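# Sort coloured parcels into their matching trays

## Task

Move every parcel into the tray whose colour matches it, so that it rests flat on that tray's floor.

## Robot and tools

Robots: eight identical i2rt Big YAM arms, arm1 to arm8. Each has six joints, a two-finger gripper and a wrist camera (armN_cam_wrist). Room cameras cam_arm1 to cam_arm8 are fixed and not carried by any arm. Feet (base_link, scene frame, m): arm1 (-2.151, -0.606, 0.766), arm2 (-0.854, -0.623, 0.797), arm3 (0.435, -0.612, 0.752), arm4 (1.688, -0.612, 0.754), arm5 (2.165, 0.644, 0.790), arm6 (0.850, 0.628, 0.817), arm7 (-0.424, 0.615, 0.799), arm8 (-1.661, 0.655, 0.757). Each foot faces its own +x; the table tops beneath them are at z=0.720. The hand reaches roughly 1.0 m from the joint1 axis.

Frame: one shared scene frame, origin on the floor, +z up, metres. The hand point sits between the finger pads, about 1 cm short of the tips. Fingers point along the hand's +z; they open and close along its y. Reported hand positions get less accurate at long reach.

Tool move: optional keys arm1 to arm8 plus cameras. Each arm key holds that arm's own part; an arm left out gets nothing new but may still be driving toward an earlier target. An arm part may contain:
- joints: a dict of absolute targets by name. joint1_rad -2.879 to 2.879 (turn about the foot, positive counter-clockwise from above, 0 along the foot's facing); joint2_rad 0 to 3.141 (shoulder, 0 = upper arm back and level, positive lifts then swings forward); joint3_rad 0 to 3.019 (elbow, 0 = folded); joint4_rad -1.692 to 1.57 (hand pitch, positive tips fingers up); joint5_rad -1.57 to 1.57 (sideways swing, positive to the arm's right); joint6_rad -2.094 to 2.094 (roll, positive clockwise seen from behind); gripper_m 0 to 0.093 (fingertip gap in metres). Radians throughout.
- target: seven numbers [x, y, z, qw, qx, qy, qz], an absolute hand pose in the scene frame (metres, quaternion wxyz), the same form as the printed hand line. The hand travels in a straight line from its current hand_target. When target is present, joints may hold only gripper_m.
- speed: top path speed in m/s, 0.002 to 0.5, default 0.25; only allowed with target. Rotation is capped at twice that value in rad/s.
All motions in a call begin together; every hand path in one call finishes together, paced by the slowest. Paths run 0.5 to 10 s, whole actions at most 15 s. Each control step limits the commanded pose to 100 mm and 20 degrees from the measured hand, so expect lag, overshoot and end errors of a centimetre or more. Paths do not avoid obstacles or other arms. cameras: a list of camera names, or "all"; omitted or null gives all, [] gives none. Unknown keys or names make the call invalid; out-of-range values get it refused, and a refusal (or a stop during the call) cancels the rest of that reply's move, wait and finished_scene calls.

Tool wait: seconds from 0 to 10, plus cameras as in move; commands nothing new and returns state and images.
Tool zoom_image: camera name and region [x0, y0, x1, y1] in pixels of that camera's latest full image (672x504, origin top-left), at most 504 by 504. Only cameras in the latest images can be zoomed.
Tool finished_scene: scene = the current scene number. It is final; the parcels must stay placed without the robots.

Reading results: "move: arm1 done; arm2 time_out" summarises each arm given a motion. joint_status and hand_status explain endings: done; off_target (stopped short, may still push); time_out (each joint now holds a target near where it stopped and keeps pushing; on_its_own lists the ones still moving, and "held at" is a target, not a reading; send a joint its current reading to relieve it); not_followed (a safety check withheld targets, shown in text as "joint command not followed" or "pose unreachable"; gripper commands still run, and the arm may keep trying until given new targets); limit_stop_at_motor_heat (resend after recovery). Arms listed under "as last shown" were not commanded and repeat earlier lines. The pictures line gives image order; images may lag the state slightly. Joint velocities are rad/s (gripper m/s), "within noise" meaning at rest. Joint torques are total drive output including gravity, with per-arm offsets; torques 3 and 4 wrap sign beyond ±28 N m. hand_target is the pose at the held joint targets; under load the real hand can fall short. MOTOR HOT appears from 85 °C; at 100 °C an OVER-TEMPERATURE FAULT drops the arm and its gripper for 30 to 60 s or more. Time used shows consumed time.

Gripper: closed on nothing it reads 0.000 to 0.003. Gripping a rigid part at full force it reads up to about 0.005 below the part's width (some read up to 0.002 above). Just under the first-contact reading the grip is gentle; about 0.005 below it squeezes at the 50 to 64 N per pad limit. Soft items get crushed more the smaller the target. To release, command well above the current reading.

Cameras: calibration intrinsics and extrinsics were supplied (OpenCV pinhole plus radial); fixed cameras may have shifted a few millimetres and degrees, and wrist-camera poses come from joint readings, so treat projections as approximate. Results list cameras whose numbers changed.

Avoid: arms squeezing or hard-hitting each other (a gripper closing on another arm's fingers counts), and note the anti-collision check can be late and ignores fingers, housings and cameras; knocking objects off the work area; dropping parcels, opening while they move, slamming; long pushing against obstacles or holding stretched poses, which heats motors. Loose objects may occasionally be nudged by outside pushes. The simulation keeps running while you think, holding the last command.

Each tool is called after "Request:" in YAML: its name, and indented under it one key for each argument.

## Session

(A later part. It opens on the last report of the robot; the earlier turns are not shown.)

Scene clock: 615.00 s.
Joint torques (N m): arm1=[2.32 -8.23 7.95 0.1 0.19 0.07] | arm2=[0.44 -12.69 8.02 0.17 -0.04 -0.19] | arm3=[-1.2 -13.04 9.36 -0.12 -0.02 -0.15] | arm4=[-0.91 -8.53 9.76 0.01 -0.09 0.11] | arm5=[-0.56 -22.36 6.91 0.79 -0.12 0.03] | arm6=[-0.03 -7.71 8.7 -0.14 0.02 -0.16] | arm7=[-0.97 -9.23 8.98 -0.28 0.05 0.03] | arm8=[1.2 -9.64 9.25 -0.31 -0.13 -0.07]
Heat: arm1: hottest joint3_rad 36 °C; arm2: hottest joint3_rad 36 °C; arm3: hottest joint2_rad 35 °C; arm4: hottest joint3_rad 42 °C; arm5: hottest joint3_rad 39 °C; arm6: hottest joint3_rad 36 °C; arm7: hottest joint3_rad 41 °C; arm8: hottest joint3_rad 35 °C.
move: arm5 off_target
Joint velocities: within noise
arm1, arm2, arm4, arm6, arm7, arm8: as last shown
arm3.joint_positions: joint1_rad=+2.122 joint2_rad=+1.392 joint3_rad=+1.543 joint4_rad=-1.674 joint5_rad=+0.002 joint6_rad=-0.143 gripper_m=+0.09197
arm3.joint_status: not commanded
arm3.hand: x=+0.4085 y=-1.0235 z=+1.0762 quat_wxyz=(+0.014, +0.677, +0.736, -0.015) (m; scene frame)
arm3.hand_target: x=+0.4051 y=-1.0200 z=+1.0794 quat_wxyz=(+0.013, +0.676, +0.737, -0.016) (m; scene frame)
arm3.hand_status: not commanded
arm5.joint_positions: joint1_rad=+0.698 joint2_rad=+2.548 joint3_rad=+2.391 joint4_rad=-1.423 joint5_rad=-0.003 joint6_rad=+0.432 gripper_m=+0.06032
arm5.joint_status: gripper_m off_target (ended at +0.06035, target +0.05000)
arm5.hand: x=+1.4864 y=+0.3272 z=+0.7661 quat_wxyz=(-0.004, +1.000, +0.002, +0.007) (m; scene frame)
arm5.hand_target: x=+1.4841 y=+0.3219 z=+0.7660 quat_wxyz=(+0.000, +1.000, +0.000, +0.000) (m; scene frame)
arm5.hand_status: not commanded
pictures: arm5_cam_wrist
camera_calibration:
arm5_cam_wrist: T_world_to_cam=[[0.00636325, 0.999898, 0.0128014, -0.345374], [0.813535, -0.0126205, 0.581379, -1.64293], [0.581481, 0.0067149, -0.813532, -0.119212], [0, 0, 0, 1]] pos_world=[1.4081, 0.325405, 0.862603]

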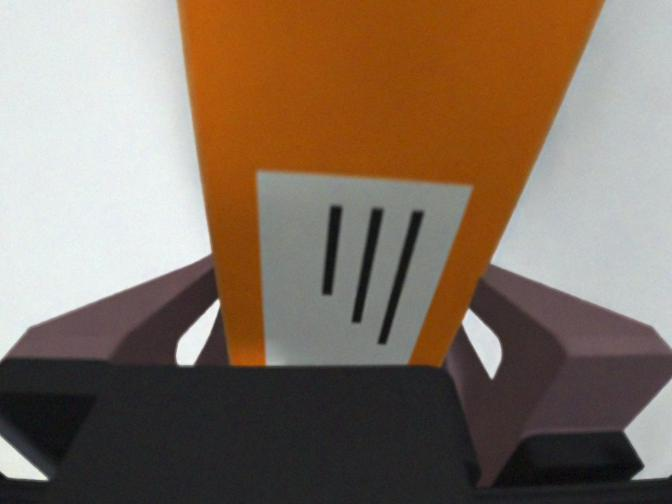

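Request:
move:
  arm5: {"target":[1.80,0.475,1.05,0,1,0,0],"speed":0.35}
  cameras: []

Request:
move:
  arm5: {"joints":{"joint1_rad":-1.68,"joint6_rad":0.16}}
  cameras: []

Request:
move:
  arm5: {"target":[2.418,1.28,0.91,0,0.5,-0.866,0],"speed":0.35}
  cameras: ["arm5_cam_wrist","cam_arm5"]

Scene clock: 623.27 s.
Joint torques (N m): arm1=[2.37 -8.06 7.99 0.13 0.18 0.06] | arm2=[0.44 -12.63 8.02 0.17 -0.04 -0.19] | arm3=[-1.14 -13.04 9.35 -0.14 -0.01 -0.14] | arm4=[-0.85 -8.53 9.76 0.01 -0.09 0.11] | arm5=[-1.08 -8.35 7.17 -0.21 -0.08 -0.04] | arm6=[-0.03 -7.77 8.69 -0.16 0.02 -0.17] | arm7=[-1.08 -9.29 8.99 -0.27 0.05 0.04] | arm8=[1.55 -9.82 9.21 -0.28 -0.15 -0.05]
Heat: arm1: hottest joint3_rad 36 °C; arm2: hottest joint3_rad 36 °C; arm3: hottest joint2_rad 34 °C; arm4: hottest joint3_rad 42 °C; arm5: hottest joint3_rad 38 °C; arm6: hottest joint3_rad 36 °C; arm7: hottest joint3_rad 41 °C; arm8: hottest joint3_rad 35 °C.
move: arm5 done
Joint velocities: within noise
arm1, arm3, arm6, arm7: as last shown
arm2.joint_positions: joint1_rad=-0.503 joint2_rad=+1.404 joint3_rad=+1.494 joint4_rad=-1.648 joint5_rad=+0.000 joint6_rad=-0.505 gripper_m=+0.09194
arm2.joint_status: not commanded
arm2.hand: x=-1.0159 y=-0.2469 z=+1.1015 quat_wxyz=(-0.005, +0.946, -0.323, -0.005) (m; scene frame)
arm2.hand_target: x=-1.0157 y=-0.2498 z=+1.1000 quat_wxyz=(+0.000, +0.949, -0.316, +0.000) (m; scene frame)
arm2.hand_status: not commanded
arm4.joint_positions: joint1_rad=+0.811 joint2_rad=+1.370 joint3_rad=+1.574 joint4_rad=-1.686 joint5_rad=+0.014 joint6_rad=-0.356 gripper_m=+0.09191
arm4.joint_status: not commanded
arm4.hand: x=+1.6163 y=-0.2063 z=+1.0981 quat_wxyz=(-0.031, +0.871, -0.489, -0.026) (m; scene frame)
arm4.hand_target: x=+1.6213 y=-0.2074 z=+1.0933 quat_wxyz=(-0.023, +0.867, -0.498, -0.019) (m; scene frame)
arm4.hand_status: not commanded
arm5.joint_positions: joint1_rad=+0.698 joint2_rad=+1.379 joint3_rad=+1.354 joint4_rad=-1.535 joint5_rad=-0.004 joint6_rad=+0.432 gripper_m=+0.06032
arm5.joint_status: not commanded
arm5.hand: x=+1.8009 y=+0.4727 z=+1.0477 quat_wxyz=(+0.001, +1.000, +0.002, -0.002) (m; scene frame)
arm5.hand_target: x=+1.8001 y=+0.4750 z=+1.0500 quat_wxyz=(+0.000, +1.000, +0.000, +0.000) (m; scene frame)
arm5.hand_status: done (0.003 m and 0.4 deg from the pose sent, 0.448 m and 0.9 deg at the start)
arm8.joint_positions: joint1_rad=-0.496 joint2_rad=+1.370 joint3_rad=+1.571 joint4_rad=-1.672 joint5_rad=+0.001 joint6_rad=-0.183 gripper_m=+0.09194
arm8.joint_status: not commanded
arm8.hand: x=-2.0286 y=+0.4701 z=+1.1041 quat_wxyz=(-0.007, -0.946, -0.320, +0.049) (m; scene frame)
arm8.hand_target: x=-2.0284 y=+0.4721 z=+1.0990 quat_wxyz=(-0.006, -0.947, -0.319, +0.039) (m; scene frame)
arm8.hand_status: not commanded
pictures: none
No camera images: "cameras" was empty.

Scene clock: 625.47 s.
Joint torques (N m): arm1=[2.2 -8.18 7.95 0.12 0.21 0.09] | arm2=[0.44 -12.69 8.02 0.17 -0.04 -0.19] | arm3=[-1.08 -12.98 9.33 -0.12 -0.01 -0.15] | arm4=[-0.91 -8.53 9.76 0.01 -0.09 0.11] | arm5=[-0.73 -9.99 7.09 -0.13 -0.16 -0.17] | arm6=[-0.09 -7.71 8.7 -0.13 0.03 -0.17] | arm7=[-1.03 -9.29 8.94 -0.25 0.05 0.03] | arm8=[1.32 -9.64 9.18 -0.34 -0.12 -0.05]
Heat: arm1: hottest joint3_rad 36 °C; arm2: hottest joint3_rad 36 °C; arm3: hottest joint2_rad 34 °C; arm4: hottest joint3_rad 43 °C; arm5: hottest joint3_rad 38 °C; arm6: hottest joint3_rad 36 °C; arm7: hottest joint3_rad 41 °C; arm8: hottest joint3_rad 35 °C.
move: arm5 done
Joint velocities: within noise
arm1, arm2, arm3, arm4, arm6, arm7, arm8: as last shown
arm5.joint_positions: joint1_rad=-1.679 joint2_rad=+1.402 joint3_rad=+1.354 joint4_rad=-1.536 joint5_rad=-0.003 joint6_rad=+0.169 gripper_m=+0.06019
arm5.joint_status: all done
arm5.hand: x=+2.3092 y=+1.0188 z=+1.0444 quat_wxyz=(+0.003, +0.494, -0.870, +0.001) (m; scene frame)
arm5.hand_target: x=+2.3084 y=+1.0159 z=+1.0552 quat_wxyz=(-0.004, +0.497, -0.868, -0.005) (m; scene frame)
arm5.hand_status: not commanded
pictures: none
No camera images: "cameras" was empty.

Scene clock: 627.50 s.
Joint torques (N m): arm1=[2.55 -7.94 7.83 0.13 0.21 0.09] | arm2=[0.44 -12.69 8.02 0.17 -0.04 -0.19] | arm3=[-1.08 -12.98 9.35 -0.12 -0.02 -0.15] | arm4=[-0.85 -8.59 9.76 0.01 -0.09 0.11] | arm5=[-1.38 -20.13 10.07 -0.12 -0.04 -0.17] | arm6=[0.03 -7.71 8.69 -0.16 0.03 -0.17] | arm7=[-1.2 -9.23 8.96 -0.23 0.06 0.04] | arm8=[1.55 -9.82 9.25 -0.35 -0.13 -0.04]
Heat: arm1: hottest joint3_rad 36 °C; arm2: hottest joint3_rad 36 °C; arm3: hottest joint2_rad 34 °C; arm4: hottest joint3_rad 43 °C; arm5: hottest joint3_rad 38 °C; arm6: hottest joint3_rad 36 °C; arm7: hottest joint3_rad 41 °C; arm8: hottest joint3_rad 35 °C.
move: arm5 off_target
Joint velocities: within noise
arm1, arm2, arm3, arm4, arm6, arm7, arm8: as last shown
arm5.joint_positions: joint1_rad=-1.682 joint2_rad=+2.225 joint3_rad=+2.089 joint4_rad=-1.487 joint5_rad=-0.003 joint6_rad=+0.154 gripper_m=+0.06019
arm5.joint_status: not commanded
arm5.hand: x=+2.4086 y=+1.2692 z=+0.8875 quat_wxyz=(+0.018, +0.499, -0.867, +0.014) (m; scene frame)
arm5.hand_target: x=+2.4176 y=+1.2790 z=+0.9101 quat_wxyz=(-0.001, +0.500, -0.866, +0.000) (m; scene frame)
arm5.hand_status: off_target (0.027 m and 2.6 deg from the pose sent, 0.313 m and 0.9 deg at the start)
pictures: arm5_cam_wrist, cam_arm5
camera_calibration:
arm5_cam_wrist: T_world_to_cam=[[0.859027, -0.511797, 0.0116471, -1.42871], [-0.412793, -0.679038, 0.60705, 1.32494], [-0.302778, -0.52628, -0.794579, 2.22651], [0, 0, 0, 1]] pos_world=[2.44836, 1.34024, 0.981475]

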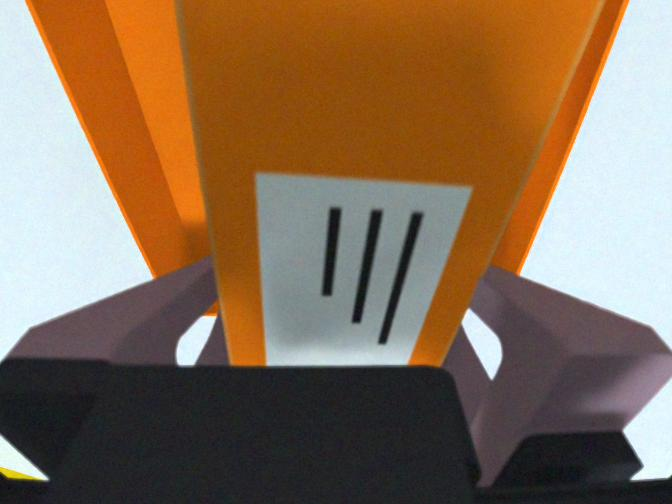

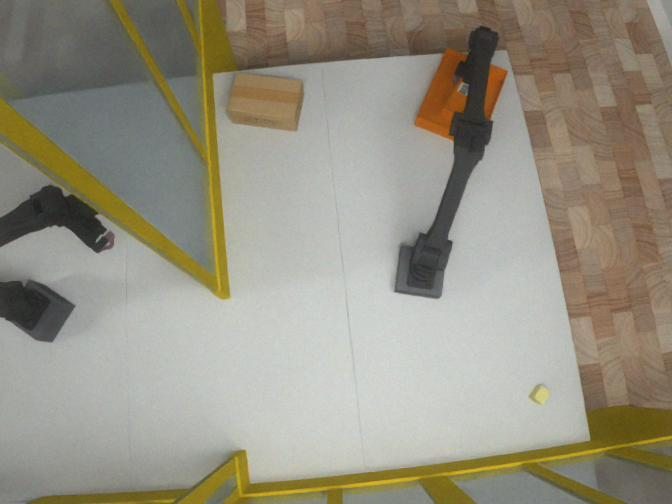

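Request:
move:
  arm5: {"target":[2.419,1.306,0.81,0,0.5,-0.866,0]}
  cameras: ["arm5_cam_wrist"]

Request:
move:
  arm5: {"target":[2.418,1.302,0.768,0,0.5,-0.866,0]}
  cameras: ["arm5_cam_wrist","cam_arm5"]

Scene clock: 637.37 s.
Joint torques (N m): arm1=[2.2 -8.06 8.01 0.03 0.19 0.06] | arm2=[0.44 -12.69 8.02 0.17 -0.04 -0.19] | arm3=[-1.14 -12.98 9.36 -0.12 -0.02 -0.15] | arm4=[-0.85 -8.53 9.76 0.01 -0.09 0.11] | arm5=[-0.21 -22.24 8.72 0.61 -0.08 -0.03] | arm6=[-0.09 -7.71 8.69 -0.16 0.02 -0.16] | arm7=[-1.08 -9.35 8.99 -0.25 0.05 0.04] | arm8=[1.61 -9.47 9.24 -0.24 -0.13 -0.04]
Heat: arm1: hottest joint3_rad 36 °C; arm2: hottest joint3_rad 36 °C; arm3: hottest joint2_rad 34 °C; arm4: hottest joint3_rad 43 °C; arm5: hottest joint3_rad 38 °C; arm6: hottest joint3_rad 36 °C; arm7: hottest joint3_rad 41 °C; arm8: hottest joint3_rad 35 °C.
move: arm5 off_target
Joint velocities: within noise
arm1, arm2, arm3, arm4, arm6, arm7, arm8: as last shown
arm5.joint_positions: joint1_rad=-1.682 joint2_rad=+2.383 joint3_rad=+2.089 joint4_rad=-1.355 joint5_rad=-0.003 joint6_rad=+0.154 gripper_m=+0.06019
arm5.joint_status: not commanded
arm5.hand: x=+2.4155 y=+1.2868 z=+0.7810 quat_wxyz=(+0.028, +0.498, -0.866, +0.022) (m; scene frame)
arm5.hand_target: x=+2.4185 y=+1.3048 z=+0.8106 quat_wxyz=(+0.000, +0.500, -0.866, +0.000) (m; scene frame)
arm5.hand_status: off_target (0.035 m and 4.1 deg from the pose sent, 0.087 m and 2.6 deg at the start)
pictures: arm5_cam_wrist
camera_calibration:
arm5_cam_wrist: T_world_to_cam=[[0.859152, -0.511478, 0.0157695, -1.42835], [-0.407015, -0.664353, 0.626876, 1.35608], [-0.310157, -0.545, -0.778959, 2.18294], [0, 0, 0, 1]] pos_world=[2.45617, 1.36005, 0.872849]

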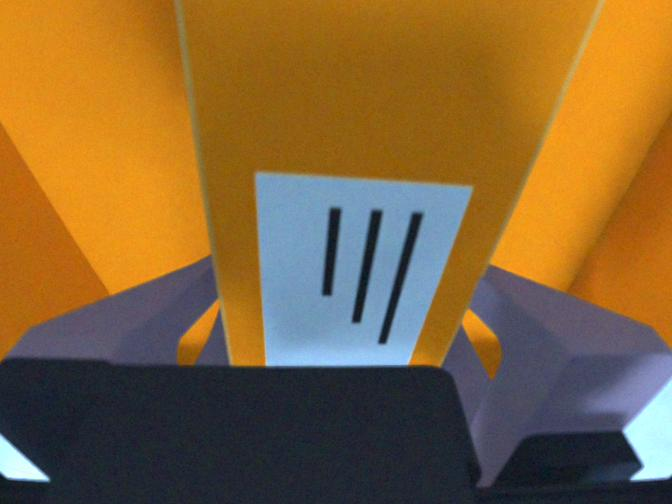

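Scene clock: 638.43 s.
Joint torques (N m): arm1=[2.37 -7.88 7.99 -0.01 0.22 0.08] | arm2=[0.38 -12.69 8.02 0.18 -0.04 -0.19] | arm3=[-1.2 -12.98 9.36 -0.1 -0.02 -0.15] | arm4=[-0.85 -8.53 9.76 0.01 -0.09 0.11] | arm5=[-0.67 -20.13 6.69 0.76 -0.09 -0.07] | arm6=[-0.09 -7.65 8.68 -0.14 0.03 -0.17] | arm7=[-1.2 -9.17 8.92 -0.23 0.04 0.01] | arm8=[1.2 -9.58 9.29 -0.32 -0.14 -0.04]
Heat: arm1: hottest joint3_rad 36 °C; arm2: hottest joint3_rad 36 °C; arm3: hottest joint2_rad 34 °C; arm4: hottest joint3_rad 43 °C; arm5: hottest joint3_rad 38 °C; arm6: hottest joint3_rad 36 °C; arm7: hottest joint3_rad 41 °C; arm8: hottest joint3_rad 35 °C.
move: arm5 done
Joint velocities: within noise
arm1, arm2, arm3, arm4, arm7, arm8: as last shown
arm5.joint_positions: joint1_rad=-1.682 joint2_rad=+2.386 joint3_rad=+2.058 joint4_rad=-1.266 joint5_rad=-0.002 joint6_rad=+0.154 gripper_m=+0.06019
arm5.joint_status: not commanded
arm5.hand: x=+2.4193 y=+1.2962 z=+0.7670 quat_wxyz=(+0.007, +0.499, -0.867, +0.005) (m; scene frame)
arm5.hand_target: x=+2.4179 y=+1.3020 z=+0.7680 quat_wxyz=(+0.000, +0.500, -0.866, +0.000) (m; scene frame)
arm5.hand_status: done (0.006 m and 1.0 deg from the pose sent, 0.020 m and 4.1 deg at the start)
arm6.joint_positions: joint1_rad=+0.993 joint2_rad=+1.374 joint3_rad=+1.409 joint4_rad=-1.597 joint5_rad=-0.001 joint6_rad=-0.429 gripper_m=+0.09188
arm6.joint_status: not commanded
arm6.hand: x=+1.2211 y=+0.7740 z=+1.0998 quat_wxyz=(-0.004, +0.391, -0.920, +0.000) (m; scene frame)
arm6.hand_target: x=+1.2189 y=+0.7760 z=+1.1000 quat_wxyz=(+0.000, +0.398, -0.917, +0.000) (m; scene frame)
arm6.hand_status: not commanded
pictures: arm5_cam_wrist, cam_arm5
camera_calibration:
arm5_cam_wrist: T_world_to_cam=[[0.858934, -0.512036, 0.00719702, -1.41873], [-0.41924, -0.69506, 0.584063, 1.47486], [-0.294059, -0.504689, -0.811676, 2.1123], [0, 0, 0, 1]] pos_world=[2.45806, 1.36473, 0.863304]

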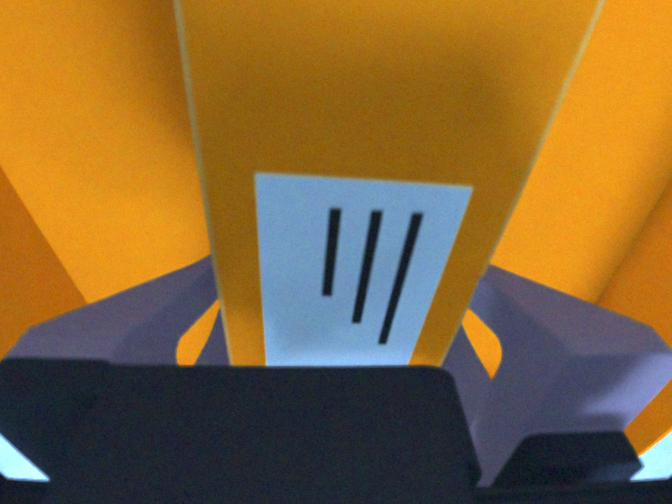

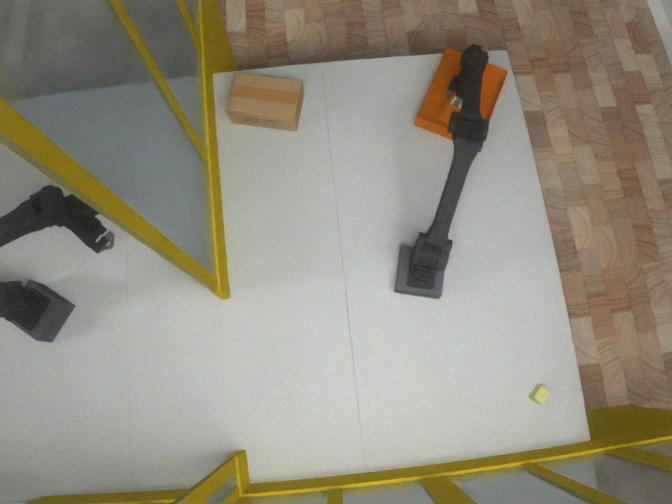

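Request:
move:
  arm5: {"joints":{"gripper_m":0.092}}
  cameras: []

Request:
move:
  arm5: {"target":[2.418,1.302,0.92,0,0.5,-0.866,0],"speed":0.35}
  cameras: []

Request:
move:
  arm5: {"target":[2.31,1.02,1.08,0,0.5,-0.866,0],"speed":0.35}
  cameras: ["cam_arm5","cam_arm3"]

Scene clock: 644.60 s.
Joint torques (N m): arm1=[2.26 -8.12 7.98 0.1 0.22 0.09] | arm2=[0.44 -12.69 8.02 0.18 -0.04 -0.19] | arm3=[-1.08 -13.04 9.36 -0.13 -0.01 -0.15] | arm4=[-0.91 -8.53 9.76 0.01 -0.09 0.11] | arm5=[-0.03 -19.84 6.72 0.75 -0.08 -0.02] | arm6=[-0.03 -7.77 8.68 -0.14 0.03 -0.17] | arm7=[-1.03 -9.05 9.01 -0.23 0.05 0.03] | arm8=[1.38 -9.58 9.26 -0.31 -0.14 -0.04]
Heat: arm1: hottest joint3_rad 36 °C; arm2: hottest joint3_rad 36 °C; arm3: hottest joint2_rad 33 °C; arm4: hottest joint3_rad 43 °C; arm5: hottest joint3_rad 38 °C; arm6: hottest joint3_rad 36 °C; arm7: hottest joint3_rad 41 °C; arm8: hottest joint3_rad 35 °C.
move: arm5 done
Joint velocities: within noise
arm1.joint_positions: joint1_rad=-1.533 joint2_rad=+1.356 joint3_rad=+1.536 joint4_rad=-1.675 joint5_rad=+0.005 joint6_rad=+0.299 gripper_m=+0.09189
arm1.joint_status: not commanded
arm1.hand: x=-2.3050 y=-0.9745 z=+1.1077 quat_wxyz=(-0.029, -0.903, -0.428, +0.030) (m; scene frame)
arm1.hand_target: x=-2.3001 y=-0.9748 z=+1.0995 quat_wxyz=(-0.018, -0.902, -0.431, +0.020) (m; scene frame)
arm1.hand_status: not commanded
arm2, arm3, arm4, arm6, arm8: as last shown
arm5.joint_positions: joint1_rad=-1.682 joint2_rad=+2.386 joint3_rad=+2.058 joint4_rad=-1.266 joint5_rad=-0.002 joint6_rad=+0.154 gripper_m=+0.09180
arm5.joint_status: all done
arm5.hand: x=+2.4193 y=+1.2962 z=+0.7670 quat_wxyz=(+0.007, +0.499, -0.867, +0.005) (m; scene frame)
arm5.hand_target: x=+2.4179 y=+1.3020 z=+0.7680 quat_wxyz=(+0.000, +0.500, -0.866, +0.000) (m; scene frame)
arm5.hand_status: not commanded
arm7.joint_positions: joint1_rad=+2.157 joint2_rad=+1.386 joint3_rad=+1.480 joint4_rad=-1.642 joint5_rad=-0.002 joint6_rad=+0.120 gripper_m=+0.09195
arm7.joint_status: not commanded
arm7.hand: x=-0.4019 y=+1.0183 z=+1.1055 quat_wxyz=(-0.008, +0.643, -0.766, -0.010) (m; scene frame)
arm7.hand_target: x=-0.3981 y=+1.0131 z=+1.1001 quat_wxyz=(+0.000, +0.643, -0.766, +0.000) (m; scene frame)
arm7.hand_status: not commanded
pictures: none
No camera images: "cameras" was empty.

Scene clock: 646.27 s.
Joint torques (N m): arm1=[2.55 -8.18 7.99 0.08 0.21 0.07] | arm2=[0.38 -12.69 8.02 0.17 -0.04 -0.19] | arm3=[-1.14 -13.16 9.33 -0.14 -0.02 -0.15] | arm4=[-0.85 -8.59 9.76 0.01 -0.09 0.11] | arm5=[-0.62 -20.19 10.1 -0.29 -0.1 -0.03] | arm6=[-0.09 -7.65 8.72 -0.13 0.02 -0.16] | arm7=[-1.08 -9.29 8.98 -0.23 0.04 0.04] | arm8=[1.49 -9.7 9.21 -0.35 -0.13 -0.04]
Heat: arm1: hottest joint3_rad 36 °C; arm2: hottest joint3_rad 36 °C; arm3: hottest joint2_rad 33 °C; arm4: hottest joint3_rad 43 °C; arm5: hottest joint3_rad 38 °C; arm6: hottest joint3_rad 36 °C; arm7: hottest joint3_rad 41 °C; arm8: hottest joint3_rad 35 °C.
move: arm5 off_target
Joint velocities: within noise
arm1, arm2, arm3, arm4, arm6, arm7, arm8: as last shown
arm5.joint_positions: joint1_rad=-1.682 joint2_rad=+2.293 joint3_rad=+2.254 joint4_rad=-1.574 joint5_rad=-0.002 joint6_rad=+0.154 gripper_m=+0.09189
arm5.joint_status: not commanded
arm5.hand: x=+2.4169 y=+1.2904 z=+0.9047 quat_wxyz=(+0.014, +0.499, -0.867, +0.010) (m; scene frame)
arm5.hand_target: x=+2.4176 y=+1.3012 z=+0.9199 quat_wxyz=(+0.000, +0.500, -0.866, +0.000) (m; scene frame)
arm5.hand_status: off_target (0.019 m and 2.0 deg from the pose sent, 0.153 m and 1.0 deg at the start; pose on its path clipped on 9 of 50 steps)
pictures: none
No camera images: "cameras" was empty.

Scene clock: 648.17 s.
Joint torques (N m): arm1=[2.08 -8.06 7.94 0.09 0.23 0.07] | arm2=[0.44 -12.69 8.02 0.17 -0.04 -0.19] | arm3=[-1.08 -12.98 9.36 -0.12 -0.01 -0.14] | arm4=[-0.85 -8.53 9.76 0.02 -0.09 0.11] | arm5=[-0.73 -8.7 7.17 -0.08 -0.09 -0.06] | arm6=[-0.03 -7.65 8.68 -0.16 0.02 -0.16] | arm7=[-1.26 -9.52 8.96 -0.25 0.04 0.04] | arm8=[1.26 -9.58 9.22 -0.31 -0.13 -0.06]
Heat: arm1: hottest joint3_rad 36 °C; arm2: hottest joint3_rad 36 °C; arm3: hottest joint2_rad 33 °C; arm4: hottest joint3_rad 43 °C; arm5: hottest joint3_rad 38 °C; arm6: hottest joint3_rad 36 °C; arm7: hottest joint3_rad 41 °C; arm8: hottest joint3_rad 35 °C.
move: arm5 done
Joint velocities: within noise
arm1, arm2, arm4, arm6, arm7, arm8: as last shown
arm3.joint_positions: joint1_rad=+2.122 joint2_rad=+1.392 joint3_rad=+1.543 joint4_rad=-1.674 joint5_rad=+0.002 joint6_rad=-0.143 gripper_m=+0.09197
arm3.joint_status: not commanded
arm3.hand: x=+0.4085 y=-1.0235 z=+1.0762 quat_wxyz=(+0.014, +0.677, +0.736, -0.015) (m; scene frame)
arm3.hand_target: x=+0.4051 y=-1.0200 z=+1.0794 quat_wxyz=(+0.013, +0.676, +0.737, -0.016) (m; scene frame)
arm3.hand_status: not commanded
arm5.joint_positions: joint1_rad=-1.682 joint2_rad=+1.402 joint3_rad=+1.442 joint4_rad=-1.613 joint5_rad=-0.002 joint6_rad=+0.154 gripper_m=+0.09189
arm5.joint_status: not commanded
arm5.hand: x=+2.3114 y=+1.0207 z=+1.0776 quat_wxyz=(-0.001, +0.499, -0.867, -0.002) (m; scene frame)
arm5.hand_target: x=+2.3100 y=+1.0200 z=+1.0799 quat_wxyz=(+0.000, +0.500, -0.866, +0.000) (m; scene frame)
arm5.hand_status: done (0.003 m and 0.3 deg from the pose sent, 0.339 m and 2.0 deg at the start)
pictures: cam_arm3, cam_arm5

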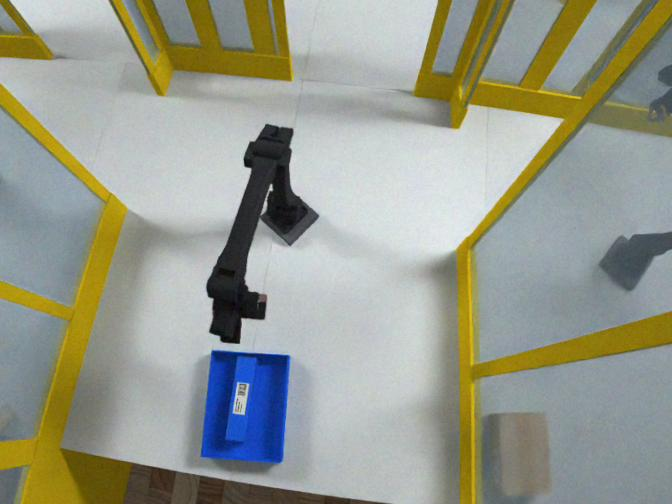

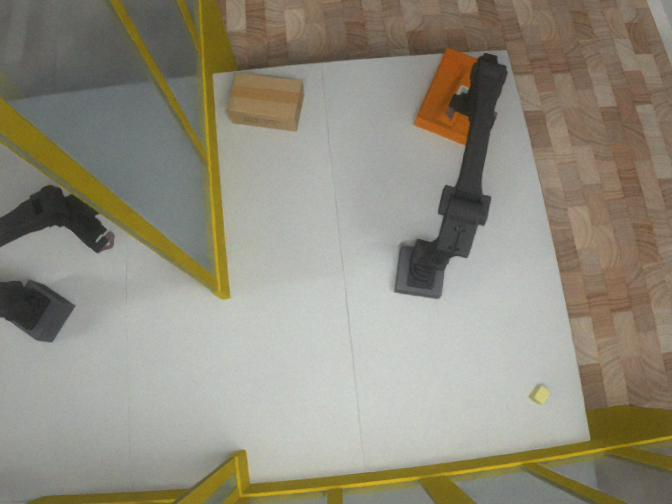

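Request:
zoom_image:
  camera: "cam_arm3"
  region: [180, 330, 320, 480]

Request:
zoom_image:
  camera: "cam_arm5"
  region: [390, 30, 540, 160]

Scaled by 3.360.

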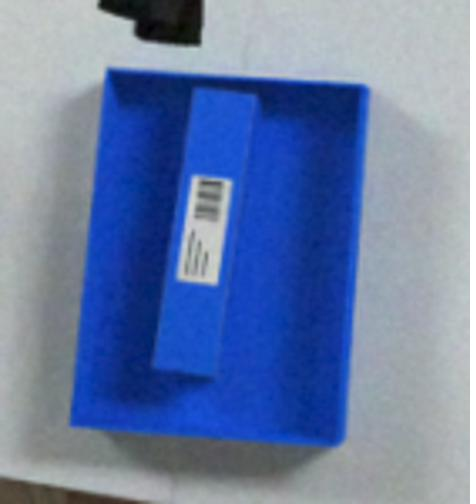

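Scaled by 3.360.

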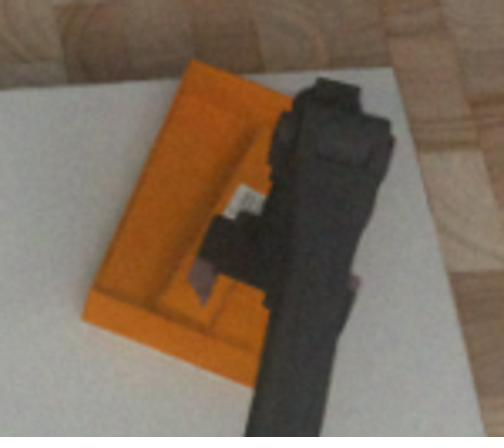

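Request:
finished_scene:
  scene: 1

The scene is finished: the task was done.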